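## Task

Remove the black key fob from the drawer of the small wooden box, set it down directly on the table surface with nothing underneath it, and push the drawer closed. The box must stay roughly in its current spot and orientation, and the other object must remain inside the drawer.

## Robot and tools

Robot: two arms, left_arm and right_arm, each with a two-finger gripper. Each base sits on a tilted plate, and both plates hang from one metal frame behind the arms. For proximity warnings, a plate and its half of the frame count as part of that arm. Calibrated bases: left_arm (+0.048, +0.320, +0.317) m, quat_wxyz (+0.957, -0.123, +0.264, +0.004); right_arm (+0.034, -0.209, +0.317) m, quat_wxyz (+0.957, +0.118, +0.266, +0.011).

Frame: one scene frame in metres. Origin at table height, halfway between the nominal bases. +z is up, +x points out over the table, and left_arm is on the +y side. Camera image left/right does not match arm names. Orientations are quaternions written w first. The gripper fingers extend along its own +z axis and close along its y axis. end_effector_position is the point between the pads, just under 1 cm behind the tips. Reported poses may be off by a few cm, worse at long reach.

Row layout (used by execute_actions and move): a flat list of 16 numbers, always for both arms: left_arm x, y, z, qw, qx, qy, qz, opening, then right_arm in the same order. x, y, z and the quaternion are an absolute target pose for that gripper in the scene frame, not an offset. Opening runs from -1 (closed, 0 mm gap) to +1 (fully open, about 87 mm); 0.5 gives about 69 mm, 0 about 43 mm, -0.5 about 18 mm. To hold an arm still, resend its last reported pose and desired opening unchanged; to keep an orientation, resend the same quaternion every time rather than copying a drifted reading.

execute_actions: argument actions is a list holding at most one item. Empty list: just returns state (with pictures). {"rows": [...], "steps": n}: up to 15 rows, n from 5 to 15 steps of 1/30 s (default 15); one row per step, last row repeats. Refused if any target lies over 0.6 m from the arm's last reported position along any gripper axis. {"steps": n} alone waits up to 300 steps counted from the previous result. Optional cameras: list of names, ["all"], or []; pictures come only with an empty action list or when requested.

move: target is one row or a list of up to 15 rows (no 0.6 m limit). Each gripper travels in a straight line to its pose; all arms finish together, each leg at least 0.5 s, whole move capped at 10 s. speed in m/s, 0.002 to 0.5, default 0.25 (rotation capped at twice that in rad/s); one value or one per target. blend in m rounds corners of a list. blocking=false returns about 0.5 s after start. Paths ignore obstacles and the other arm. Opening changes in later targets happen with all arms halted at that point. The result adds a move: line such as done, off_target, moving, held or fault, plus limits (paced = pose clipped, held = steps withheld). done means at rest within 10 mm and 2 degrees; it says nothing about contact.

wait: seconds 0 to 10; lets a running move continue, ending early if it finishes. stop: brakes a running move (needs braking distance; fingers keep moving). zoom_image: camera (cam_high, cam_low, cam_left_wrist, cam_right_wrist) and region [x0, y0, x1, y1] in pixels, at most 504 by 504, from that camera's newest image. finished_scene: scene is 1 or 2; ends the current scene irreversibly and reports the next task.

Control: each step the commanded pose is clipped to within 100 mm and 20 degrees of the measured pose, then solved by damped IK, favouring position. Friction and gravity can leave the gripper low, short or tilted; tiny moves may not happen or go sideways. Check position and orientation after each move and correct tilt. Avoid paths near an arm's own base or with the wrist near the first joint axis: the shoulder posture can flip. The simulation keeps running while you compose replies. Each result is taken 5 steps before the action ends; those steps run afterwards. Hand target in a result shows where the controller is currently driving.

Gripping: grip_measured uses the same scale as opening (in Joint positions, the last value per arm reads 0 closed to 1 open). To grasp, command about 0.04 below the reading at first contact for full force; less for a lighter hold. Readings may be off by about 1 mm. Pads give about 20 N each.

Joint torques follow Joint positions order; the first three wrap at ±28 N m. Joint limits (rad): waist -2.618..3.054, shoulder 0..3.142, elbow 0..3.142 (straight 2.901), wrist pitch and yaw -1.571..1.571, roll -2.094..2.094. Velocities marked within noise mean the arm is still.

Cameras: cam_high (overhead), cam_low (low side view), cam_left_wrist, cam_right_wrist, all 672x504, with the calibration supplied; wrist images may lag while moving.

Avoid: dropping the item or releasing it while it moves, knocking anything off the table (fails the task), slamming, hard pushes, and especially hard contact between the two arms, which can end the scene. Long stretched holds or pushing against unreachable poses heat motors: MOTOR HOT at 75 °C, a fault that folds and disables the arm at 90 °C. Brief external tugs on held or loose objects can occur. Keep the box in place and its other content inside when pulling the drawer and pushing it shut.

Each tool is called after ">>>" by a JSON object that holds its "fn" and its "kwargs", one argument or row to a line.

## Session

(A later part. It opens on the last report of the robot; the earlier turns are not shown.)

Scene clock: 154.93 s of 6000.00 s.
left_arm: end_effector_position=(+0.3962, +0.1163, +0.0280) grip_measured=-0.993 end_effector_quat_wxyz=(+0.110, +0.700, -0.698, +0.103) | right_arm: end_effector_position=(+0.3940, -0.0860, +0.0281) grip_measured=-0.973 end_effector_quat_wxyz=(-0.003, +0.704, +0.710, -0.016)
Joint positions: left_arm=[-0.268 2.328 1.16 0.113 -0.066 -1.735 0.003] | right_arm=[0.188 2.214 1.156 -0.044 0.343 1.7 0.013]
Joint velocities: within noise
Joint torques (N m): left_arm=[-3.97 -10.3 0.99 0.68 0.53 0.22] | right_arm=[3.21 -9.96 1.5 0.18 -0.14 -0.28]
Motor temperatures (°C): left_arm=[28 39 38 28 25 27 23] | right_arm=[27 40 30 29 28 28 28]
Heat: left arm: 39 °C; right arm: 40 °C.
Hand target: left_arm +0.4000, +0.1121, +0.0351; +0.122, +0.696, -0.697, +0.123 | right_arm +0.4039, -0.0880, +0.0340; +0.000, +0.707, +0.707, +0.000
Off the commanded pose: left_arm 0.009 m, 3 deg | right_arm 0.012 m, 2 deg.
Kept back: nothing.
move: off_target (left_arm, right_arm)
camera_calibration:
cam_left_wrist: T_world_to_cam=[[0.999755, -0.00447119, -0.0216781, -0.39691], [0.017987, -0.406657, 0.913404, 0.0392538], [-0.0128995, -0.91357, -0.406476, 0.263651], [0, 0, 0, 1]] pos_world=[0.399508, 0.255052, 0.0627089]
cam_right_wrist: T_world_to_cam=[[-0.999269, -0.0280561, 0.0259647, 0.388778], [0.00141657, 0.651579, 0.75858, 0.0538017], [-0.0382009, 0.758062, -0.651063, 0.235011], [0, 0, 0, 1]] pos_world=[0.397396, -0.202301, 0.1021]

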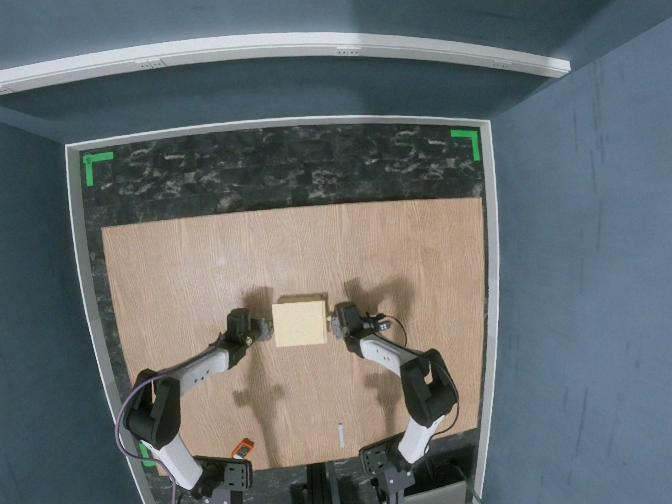

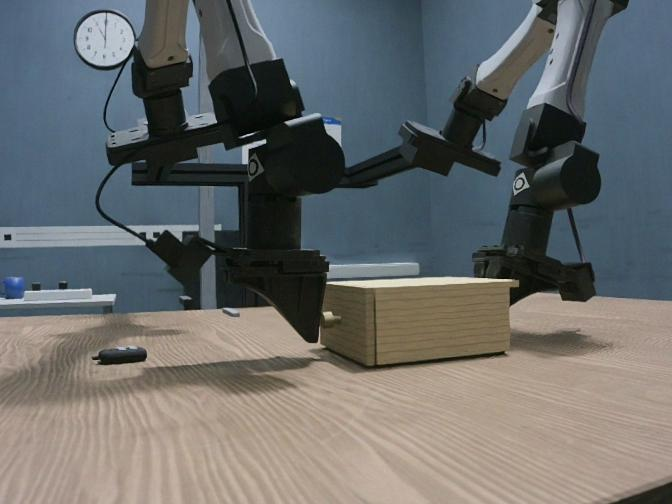

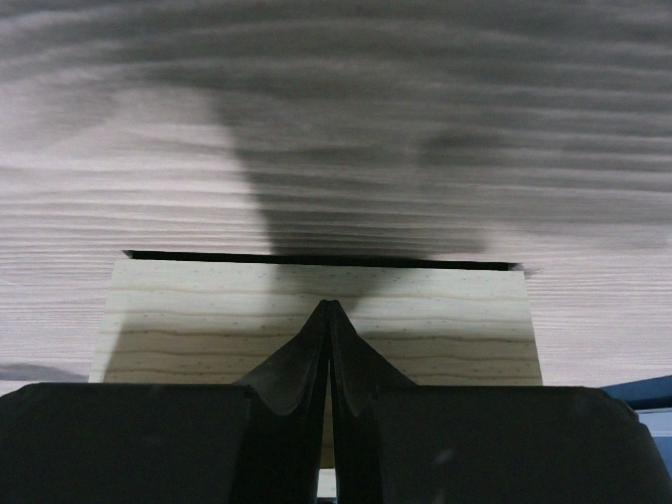

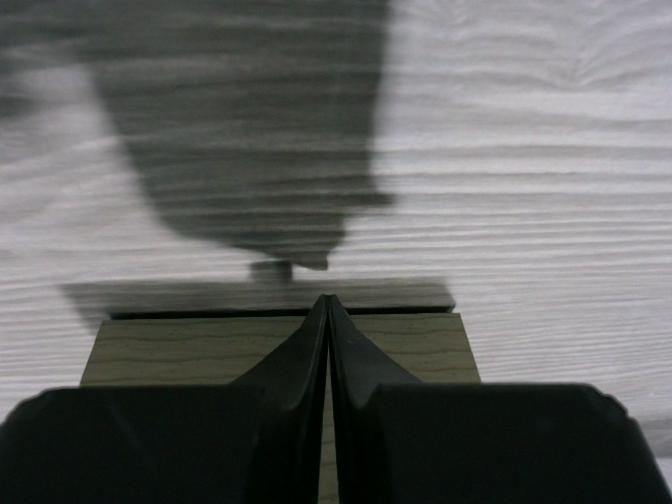

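>>> {"fn": "move", "kwargs": {
  "target": [
    [0.396, 0.126, 0.035, -0.1228, -0.6964, 0.6964, -0.1228, -1, 0.40, -0.11, 0.04, 0, 0.7071, 0.7071, 0, -1],
    [0.396, 0.126, 0.035, -0.1228, -0.6964, 0.6964, -0.1228, -1, 0.40, -0.14, 0.16, 0, 0.7071, 0.7071, 0, -1]
  ],
  "speed": 0.1,
  "blend": 0.01
}}

Scene clock: 159.57 s of 6000.00 s.
left_arm: end_effector_position=(+0.3836, +0.1226, +0.0277) grip_measured=-0.993 end_effector_quat_wxyz=(-0.129, -0.694, +0.700, -0.107) | right_arm: end_effector_position=(+0.3976, -0.1423, +0.1491) grip_measured=-0.973 end_effector_quat_wxyz=(-0.003, +0.707, +0.707, -0.009)
Joint positions: left_arm=[-0.241 2.322 1.121 0.13 -0.018 -1.704 0.003] | right_arm=[0.138 1.72 0.979 -0.333 0.312 1.657 0.013]
Joint velocities: within noise
Joint torques (N m): left_arm=[-3.19 -11.22 0.94 0.63 0.26 0.23] | right_arm=[4.05 -10.09 3.25 -0.07 0.09 -0.07]
Motor temperatures (°C): left_arm=[28 40 37 28 25 27 23] | right_arm=[27 40 30 29 28 28 28]
Heat: left arm: 40 °C; right arm: 40 °C.
Hand target: left_arm +0.3959, +0.1260, +0.0349; +0.123, +0.696, -0.697, +0.123 | right_arm +0.4000, -0.1400, +0.1596; +0.000, +0.707, +0.707, +0.000
Off the commanded pose: left_arm 0.015 m, 2 deg | right_arm 0.011 m, 1 deg.
Kept back: nothing.
move: off_target (left_arm, right_arm)
camera_calibration:
cam_left_wrist: T_world_to_cam=[[0.999018, -0.019885, -0.0395902, -0.38169], [0.0291619, -0.377579, 0.925518, 0.0341104], [-0.0333523, -0.925764, -0.376629, 0.277629], [0, 0, 0, 1]] pos_world=[0.38958, 0.262308, 0.0578821]
cam_right_wrist: T_world_to_cam=[[-0.999689, -0.0203787, 0.0143506, 0.390692], [-0.00216948, 0.644722, 0.764414, -0.00166878], [-0.0248299, 0.764145, -0.644566, 0.351199], [0, 0, 0, 1]] pos_world=[0.399287, -0.259329, 0.22204]

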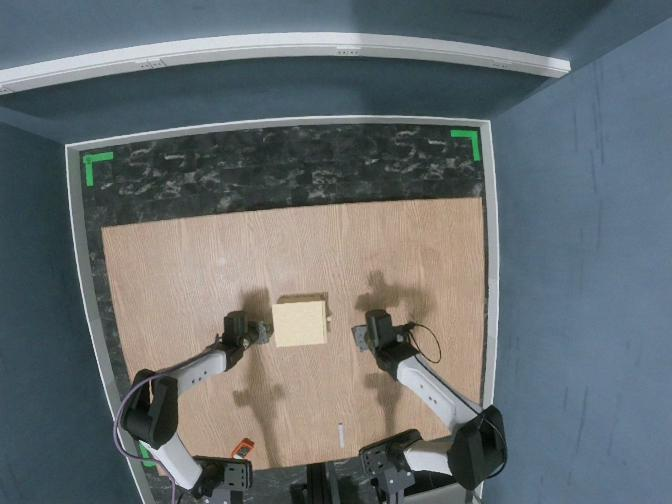

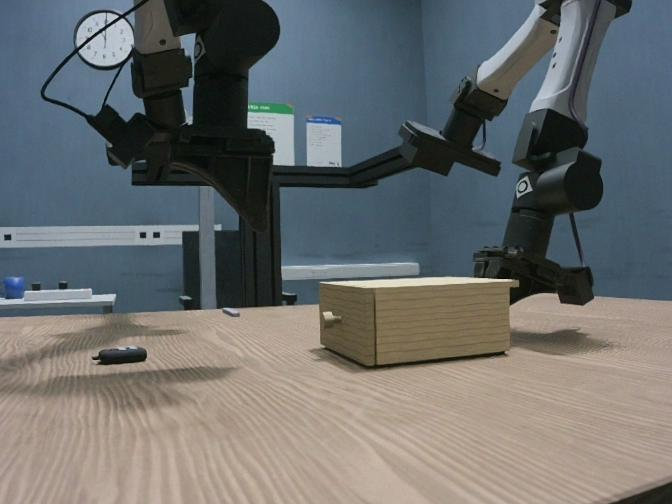

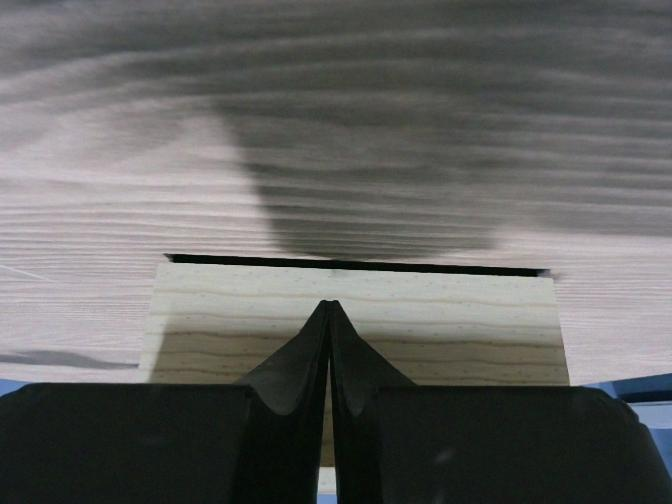

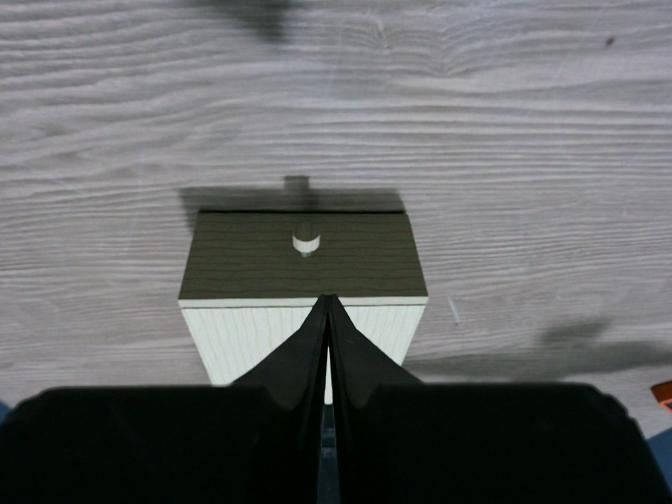

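>>> {"fn": "zoom_image", "kwargs": {
  "camera": "cam_right_wrist",
  "region": [160, 180, 460, 405]
}}

>>> {"fn": "zoom_image", "kwargs": {
  "camera": "cam_high",
  "region": [240, 270, 370, 370]
}}

>>> {"fn": "zoom_image", "kwargs": {
  "camera": "cam_low",
  "region": [300, 260, 540, 380]
}}

Scaled by 1.680 from the camera's 672x504 image, which has a finer 960x720 frame.

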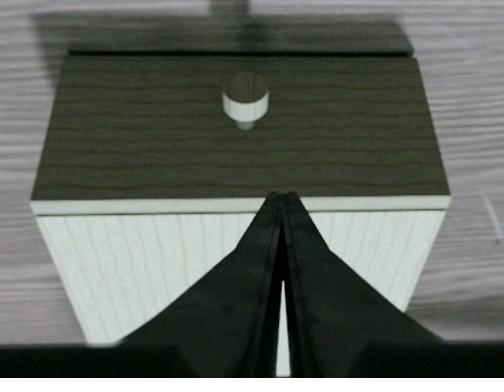

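Scaled by 3.877 from the camera's 672x504 image, which has a finer 960x720 frame.

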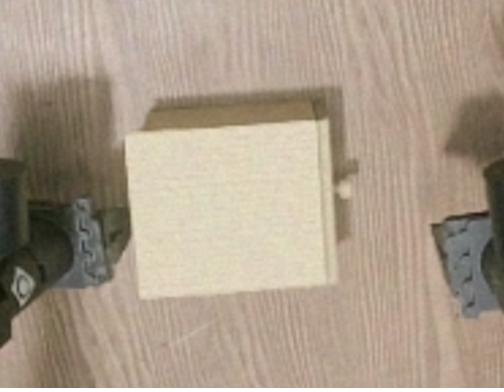

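Scaled by 2.100 from the camera's 672x504 image, which has a finer 960x720 frame.

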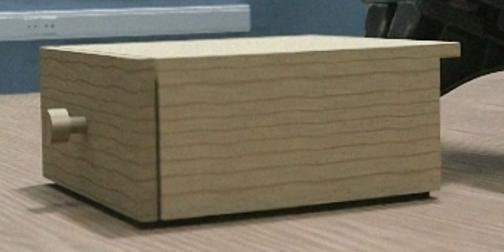

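>>> {"fn": "move", "kwargs": {
  "target": [
    [0.400, 0.145, 0.040, -0.1228, -0.6964, 0.6964, -0.1228, -1, 0.40, -0.14, 0.16, 0, 0.7071, 0.7071, 0, -1],
    [0.465, 0.145, 0.037, -0.1228, -0.6964, 0.6964, -0.1228, -1, 0.40, -0.14, 0.16, 0, 0.7071, 0.7071, 0, -1],
    [0.465, 0.125, 0.037, -0.1228, -0.6964, 0.6964, -0.1228, -1, 0.40, -0.14, 0.16, 0, 0.7071, 0.7071, 0, -1]
  ],
  "speed": 0.08,
  "blend": 0.01,
  "cameras": ["cam_high","cam_low","cam_left_wrist"]
}}

Scene clock: 162.60 s of 6000.00 s.
left_arm: end_effector_position=(+0.4703, +0.1266, +0.0429) grip_measured=-0.993 end_effector_quat_wxyz=(-0.117, -0.695, +0.697, -0.133) | right_arm: end_effector_position=(+0.3970, -0.1424, +0.1491) grip_measured=-0.973 end_effector_quat_wxyz=(-0.003, +0.707, +0.707, -0.009)
Joint positions: left_arm=[-0.212 2.328 1.422 -0.111 0.01 -1.675 0.003] | right_arm=[0.138 1.72 0.979 -0.335 0.312 1.657 0.013]
Joint velocities: within noise
Joint torques (N m): left_arm=[-4.63 -9.09 3.85 0.46 0.09 0.07] | right_arm=[4.14 -10 3.07 -0.07 0.04 -0.07]
Motor temperatures (°C): left_arm=[28 42 37 28 25 27 23] | right_arm=[27 40 30 29 28 28 28]
Heat: left arm: 42 °C; right arm: 40 °C.
Hand target: left_arm +0.4650, +0.1251, +0.0372; +0.123, +0.696, -0.696, +0.123 | right_arm +0.3999, -0.1400, +0.1596; +0.000, +0.707, +0.707, +0.000
Off the commanded pose: left_arm 0.008 m, 1 deg | right_arm 0.012 m, 1 deg.
Kept back: nothing.
move: off_target (right_arm)
camera_calibration:
cam_left_wrist: T_world_to_cam=[[0.999921, -0.0058279, 0.0111081, -0.471957], [-0.012459, -0.358432, 0.933473, 0.0358884], [-0.00145869, -0.933538, -0.358476, 0.275159], [0, 0, 0, 1]] pos_world=[0.472768, 0.266984, 0.0703796]
Images, in order (width x height): cam_high 672x504, cam_low 672x504, cam_left_wrist 672x504.

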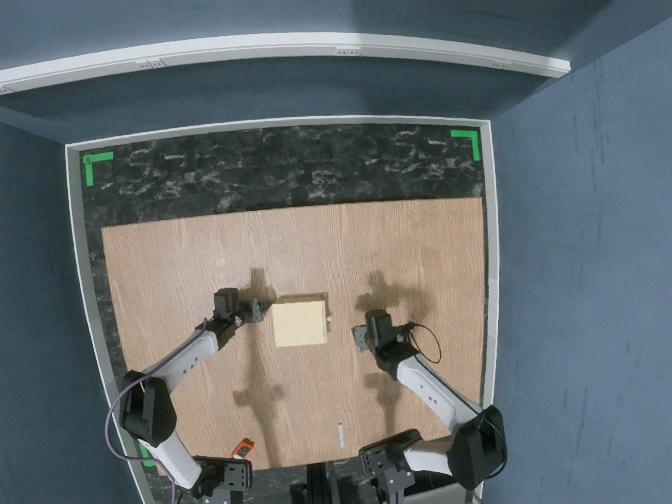

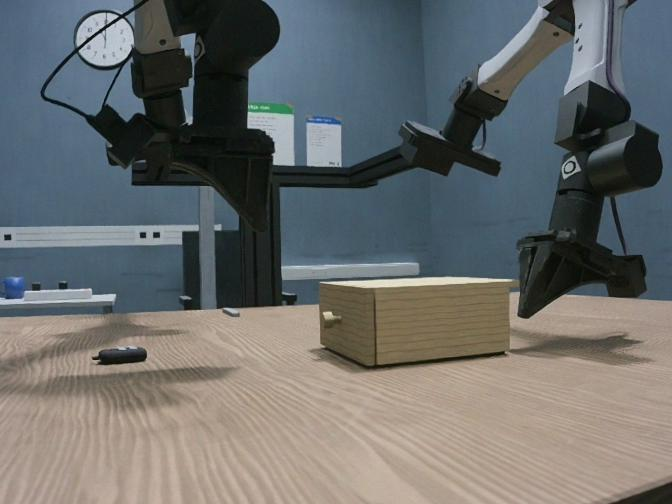

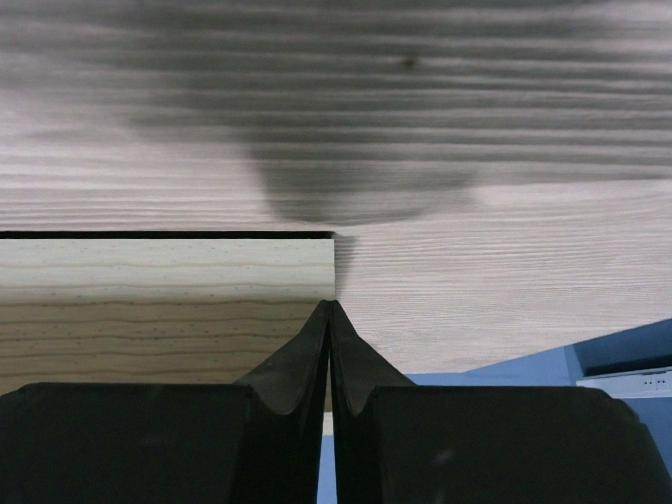

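>>> {"fn": "move", "kwargs": {
  "target": [
    [0.450, 0.130, 0.030, -0.1228, -0.6964, 0.6964, -0.1228, -1, 0.40, -0.14, 0.16, 0, 0.7071, 0.7071, 0, -1],
    [0.450, 0.100, 0.030, -0.1228, -0.6964, 0.6964, -0.1228, -1, 0.40, -0.14, 0.16, 0, 0.7071, 0.7071, 0, -1]
  ],
  "speed": 0.05,
  "cameras": ["cam_high","cam_low","cam_left_wrist"]
}}

Scene clock: 164.17 s of 6000.00 s.
left_arm: end_effector_position=(+0.4530, +0.1129, +0.0319) grip_measured=-0.993 end_effector_quat_wxyz=(-0.115, -0.700, +0.695, -0.117) | right_arm: end_effector_position=(+0.3970, -0.1424, +0.1491) grip_measured=-0.973 end_effector_quat_wxyz=(-0.003, +0.707, +0.707, -0.009)
Joint positions: left_arm=[-0.248 2.364 1.398 -0.071 -0.03 -1.717 0.003] | right_arm=[0.138 1.72 0.979 -0.335 0.312 1.657 0.013]
Joint velocities: within noise
Joint torques (N m): left_arm=[-6.34 -8.54 3.78 0.68 0.24 0.08] | right_arm=[4 -9.99 3.25 -0.08 0.08 -0.05]
Motor temperatures (°C): left_arm=[28 42 37 28 25 27 23] | right_arm=[27 40 30 29 28 28 28]
Heat: left arm: 42 °C; right arm: 40 °C.
Hand target: left_arm +0.4497, +0.1002, +0.0304; +0.123, +0.696, -0.696, +0.123 | right_arm +0.4000, -0.1400, +0.1596; +0.000, +0.707, +0.707, +0.000
Off the commanded pose: left_arm 0.013 m, 1 deg | right_arm 0.012 m, 1 deg.
Kept back: nothing.
move: off_target (left_arm, right_arm)
camera_calibration:
cam_left_wrist: T_world_to_cam=[[0.999963, -0.000067641, -0.00857853, -0.454627], [0.00790406, -0.38146, 0.924352, 0.034602], [-0.00333489, -0.924385, -0.381445, 0.258913], [0, 0, 0, 1]] pos_world=[0.4552, 0.252504, 0.0628767]
Images, in order (width x height): cam_high 672x504, cam_low 672x504, cam_left_wrist 672x504.

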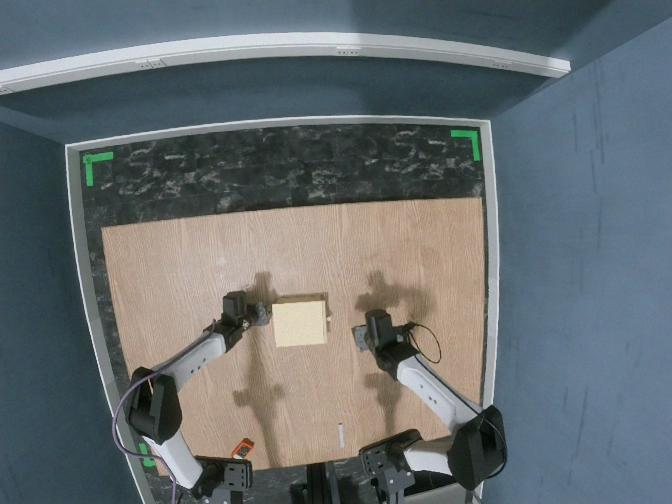

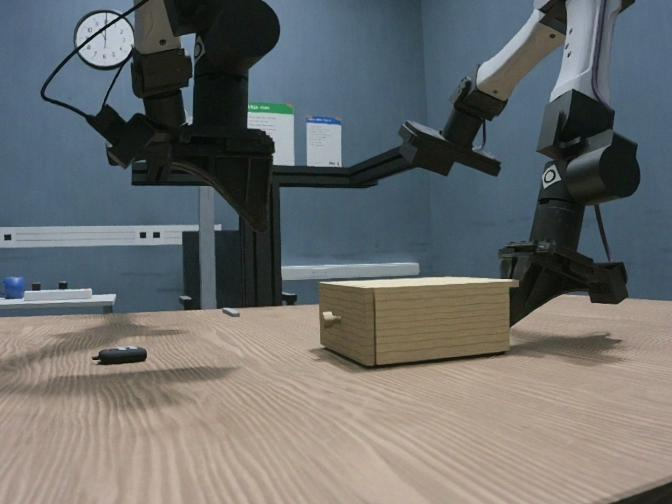

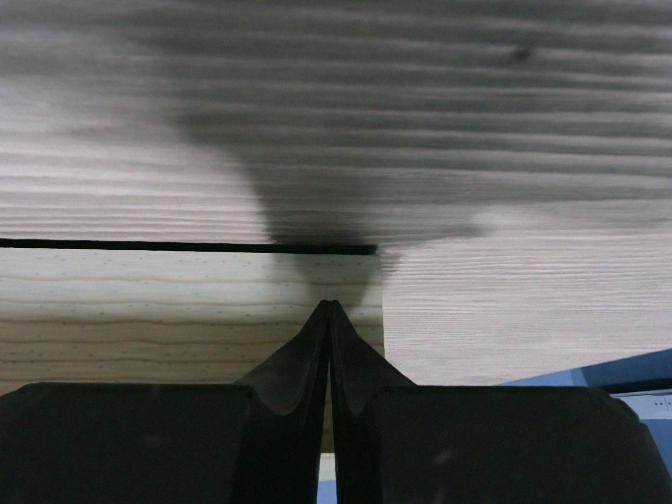

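>>> {"fn": "move", "kwargs": {
  "target": [0.450, 0.085, 0.032, -0.1228, -0.6964, 0.6964, -0.1228, -1, 0.40, -0.14, 0.16, 0, 0.7071, 0.7071, 0, -1],
  "speed": 0.04,
  "cameras": ["cam_high","cam_low"]
}}

Scene clock: 165.17 s of 6000.00 s.
left_arm: end_effector_position=(+0.4576, +0.0994, +0.0333) grip_measured=-0.993 end_effector_quat_wxyz=(+0.108, +0.702, -0.693, +0.119) | right_arm: end_effector_position=(+0.3970, -0.1424, +0.1491) grip_measured=-0.973 end_effector_quat_wxyz=(-0.003, +0.707, +0.707, -0.010)
Joint positions: left_arm=[-0.279 2.38 1.426 -0.072 -0.056 -1.748 0.003] | right_arm=[0.138 1.72 0.979 -0.336 0.312 1.657 0.013]
Joint velocities: within noise
Joint torques (N m): left_arm=[-6.71 -8.68 3.54 0.62 0.28 0.08] | right_arm=[3.96 -10.18 3.1 -0.09 0.06 -0.06]
Motor temperatures (°C): left_arm=[28 42 37 28 25 27 23] | right_arm=[27 40 30 29 28 28 28]
Heat: left arm: 42 °C; right arm: 40 °C.
Hand target: left_arm +0.4498, +0.0854, +0.0323; +0.123, +0.696, -0.696, +0.123 | right_arm +0.3999, -0.1400, +0.1596; +0.000, +0.707, +0.707, +0.000
Off the commanded pose: left_arm 0.016 m, 2 deg | right_arm 0.012 m, 1 deg.
Kept back: nothing.
move: off_target (left_arm, right_arm)
Images, in order (width x height): cam_high 672x504, cam_low 672x504.

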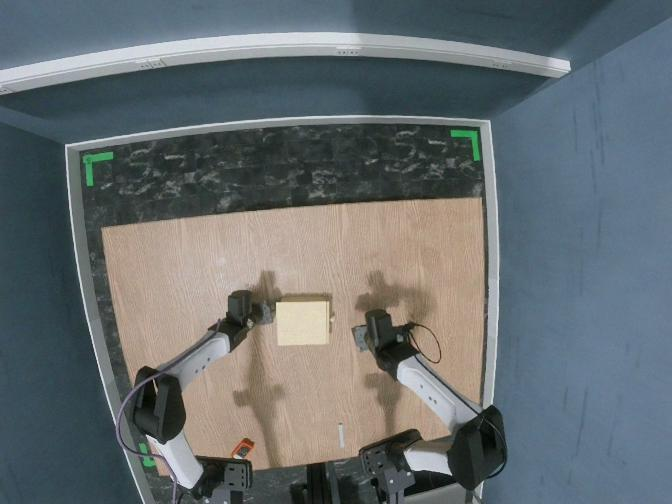

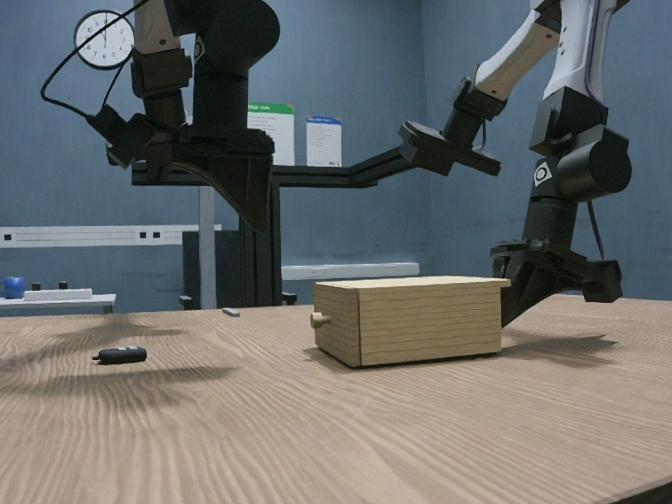

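>>> {"fn": "zoom_image", "kwargs": {
  "camera": "cam_low",
  "region": [300, 260, 540, 380]
}}

>>> {"fn": "zoom_image", "kwargs": {
  "camera": "cam_high",
  "region": [240, 270, 370, 370]
}}

Scaled by 2.100 from the camera's 672x504 image, which has a finer 960x720 frame.

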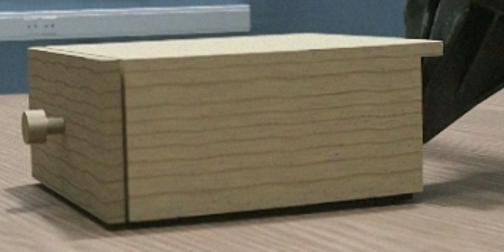

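Scaled by 3.877 from the camera's 672x504 image, which has a finer 960x720 frame.

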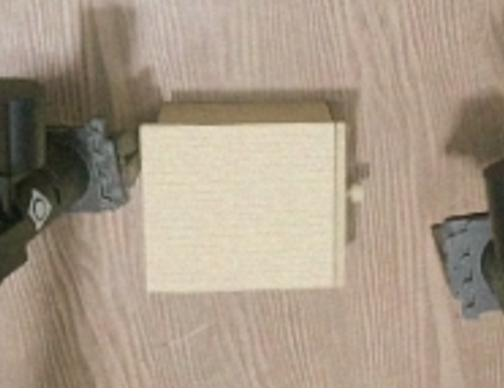

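>>> {"fn": "move", "kwargs": {
  "target": [0.450, 0.074, 0.033, -0.1228, -0.6964, 0.6964, -0.1228, -1, 0.40, -0.14, 0.16, 0, 0.7071, 0.7071, 0, -1],
  "speed": 0.04,
  "cameras": ["cam_high","cam_low"]
}}

>>> {"fn": "zoom_image", "kwargs": {
  "camera": "cam_low",
  "region": [300, 260, 540, 380]
}}

>>> {"fn": "zoom_image", "kwargs": {
  "camera": "cam_high",
  "region": [240, 270, 370, 370]
}}

Scene clock: 166.33 s of 6000.00 s.
left_arm: end_effector_position=(+0.4612, +0.0897, +0.0349) grip_measured=-0.993 end_effector_quat_wxyz=(+0.105, +0.704, -0.692, +0.123) | right_arm: end_effector_position=(+0.3970, -0.1424, +0.1491) grip_measured=-0.973 end_effector_quat_wxyz=(-0.003, +0.707, +0.707, -0.010)
Joint positions: left_arm=[-0.299 2.391 1.446 -0.072 -0.067 -1.769 0.003] | right_arm=[0.138 1.72 0.979 -0.336 0.312 1.657 0.013]
Joint velocities: within noise
Joint torques (N m): left_arm=[-7.19 -8.5 3.56 0.58 0.29 0.09] | right_arm=[4.11 -10.04 3.14 -0.06 0.07 -0.09]
Motor temperatures (°C): left_arm=[28 43 37 28 25 27 23] | right_arm=[27 40 30 29 28 28 28]
Heat: left arm: 43 °C; right arm: 40 °C.
Hand target: left_arm +0.4497, +0.0745, +0.0334; +0.123, +0.696, -0.696, +0.123 | right_arm +0.3999, -0.1400, +0.1596; +0.000, +0.707, +0.707, +0.000
Off the commanded pose: left_arm 0.019 m, 2 deg | right_arm 0.012 m, 1 deg.
Kept back: nothing.
move: off_target (left_arm, right_arm)
Images, in order (width x height): cam_high 672x504, cam_low 672x504.

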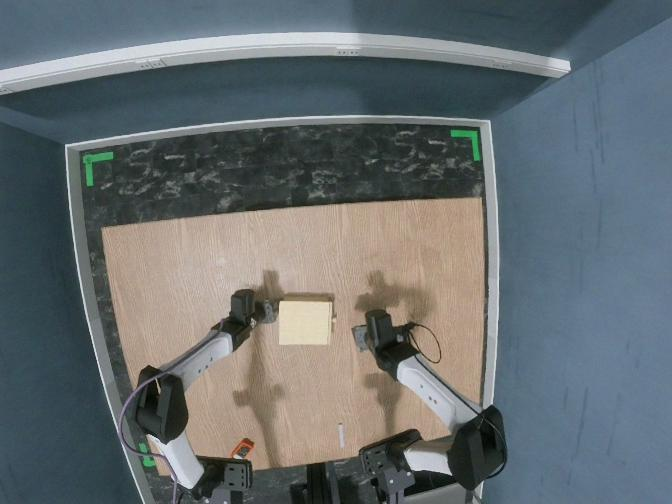

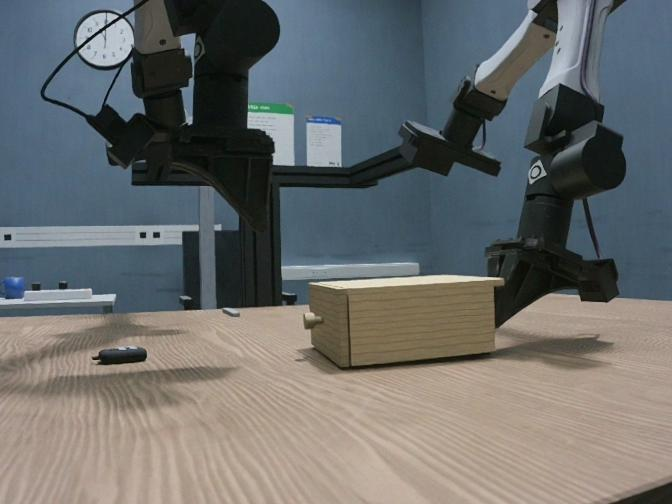

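Scaled by 2.100 from the camera's 672x504 image, which has a finer 960x720 frame.

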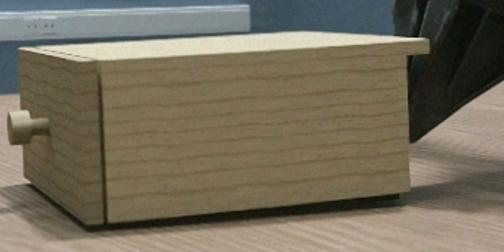

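Scaled by 3.877 from the camera's 672x504 image, which has a finer 960x720 frame.

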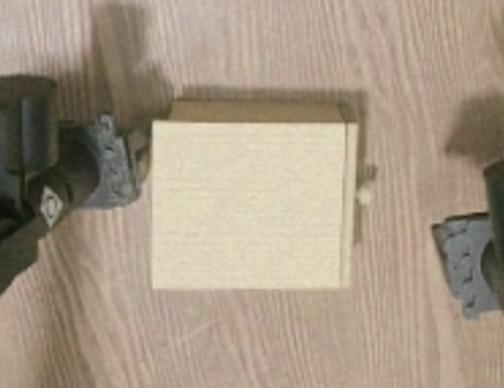

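>>> {"fn": "move", "kwargs": {
  "target": [
    [0.455, 0.105, 0.035, -0.1228, -0.6964, 0.6964, -0.1228, -1, 0.40, -0.11, 0.11, 0, 0.7071, 0.7071, 0, -1],
    [0.45, 0.160, 0.035, -0.1228, -0.6964, 0.6964, -0.1228, -1, 0.40, -0.11, 0.11, 0, 0.7071, 0.7071, 0, -1]
  ],
  "speed": 0.06,
  "blend": 0.01
}}

>>> {"fn": "zoom_image", "kwargs": {
  "camera": "cam_right_wrist",
  "region": [160, 180, 480, 400]
}}

>>> {"fn": "zoom_image", "kwargs": {
  "camera": "cam_low",
  "region": [300, 270, 420, 380]
}}

Scene clock: 179.17 s of 6000.00 s.
left_arm: end_effector_position=(+0.4401, +0.1562, +0.0253) grip_measured=-0.993 end_effector_quat_wxyz=(-0.127, -0.697, +0.698, -0.109) | right_arm: end_effector_position=(+0.3955, -0.1148, +0.1132) grip_measured=-0.973 end_effector_quat_wxyz=(-0.006, +0.707, +0.708, -0.002)
Joint positions: left_arm=[-0.147 2.325 1.331 -0.072 0.026 -1.628 0.003] | right_arm=[0.178 1.87 0.996 -0.205 0.317 1.69 0.013]
Joint velocities: within noise
Joint torques (N m): left_arm=[-3.15 -12.67 1.63 0.51 0.28 0.25] | right_arm=[4.51 -6.02 4.68 0.22 0.17 -0.05]
Motor temperatures (°C): left_arm=[29 47 37 28 25 27 23] | right_arm=[27 40 30 28 28 28 28]
Heat: left arm: 47 °C; right arm: 40 °C.
Hand target: left_arm +0.4499, +0.1600, +0.0347; +0.123, +0.696, -0.696, +0.123 | right_arm +0.3999, -0.1101, +0.1102; +0.000, +0.707, +0.707, +0.000
Off the commanded pose: left_arm 0.014 m, 2 deg | right_arm 0.007 m, 1 deg.
Kept back: nothing.
move: off_target (left_arm)
camera_calibration:
cam_left_wrist: T_world_to_cam=[[0.999271, -0.0123895, -0.0361192, -0.438898], [0.0287642, -0.377882, 0.925407, 0.047633], [-0.0251141, -0.925771, -0.37725, 0.306042], [0, 0, 0, 1]] pos_world=[0.444893, 0.295887, 0.0555219]
cam_right_wrist: T_world_to_cam=[[-0.999714, -0.0219845, 0.00944038, 0.390051], [-0.00665022, 0.63435, 0.773018, 0.00766228], [-0.0229829, 0.772733, -0.634314, 0.306047], [0, 0, 0, 1]] pos_world=[0.397024, -0.232778, 0.184525]

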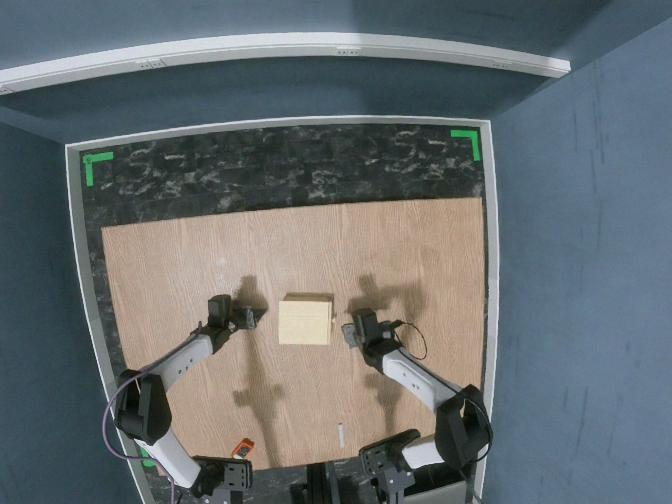

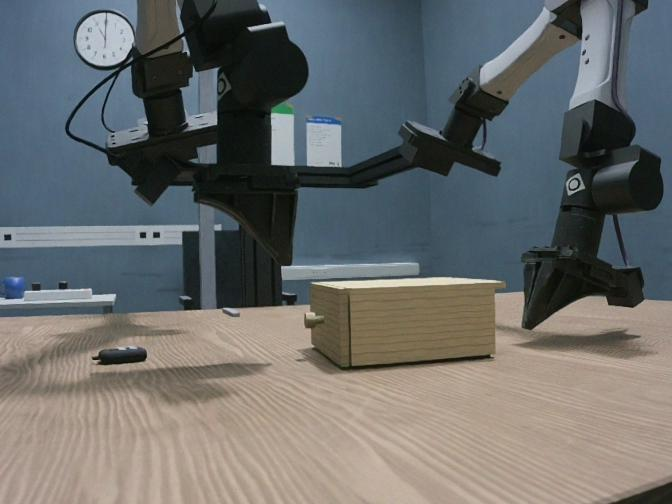

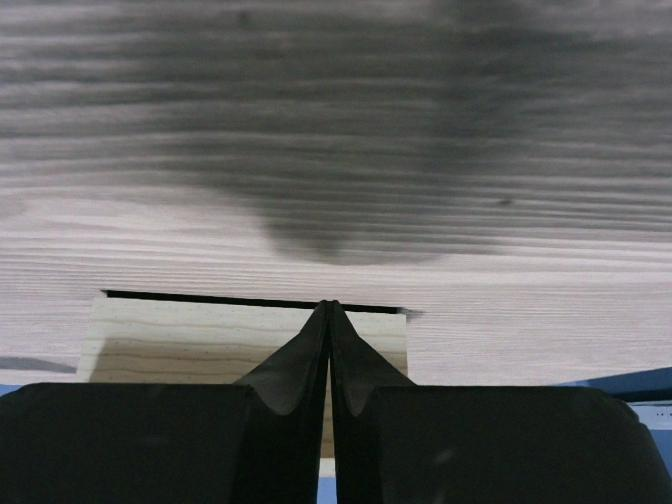

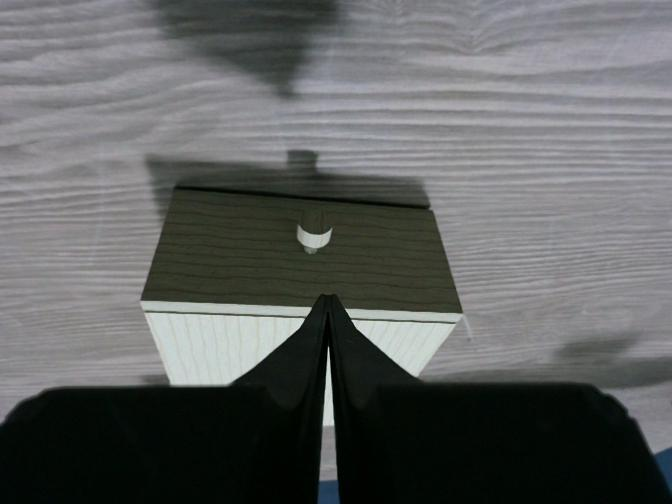

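Scaled by 1.575 from the camera's 672x504 image, which has a finer 960x720 frame.

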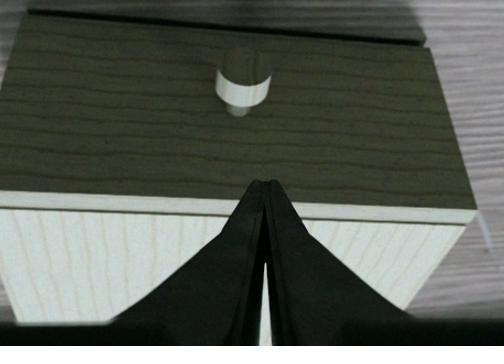

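Scaled by 4.200 from the camera's 672x504 image, which has a finer 960x720 frame.

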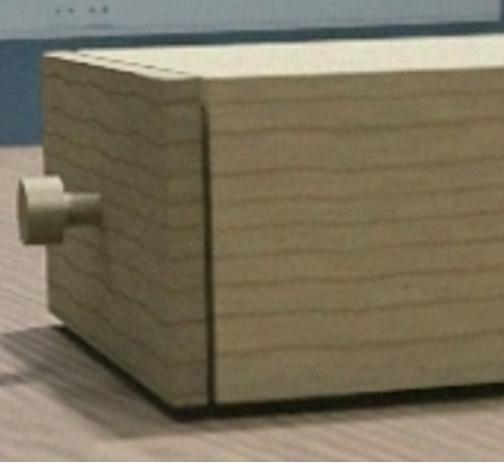

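>>> {"fn": "finished_scene", "kwargs": {
  "scene": 1
}}

The scene is finished: the task was done.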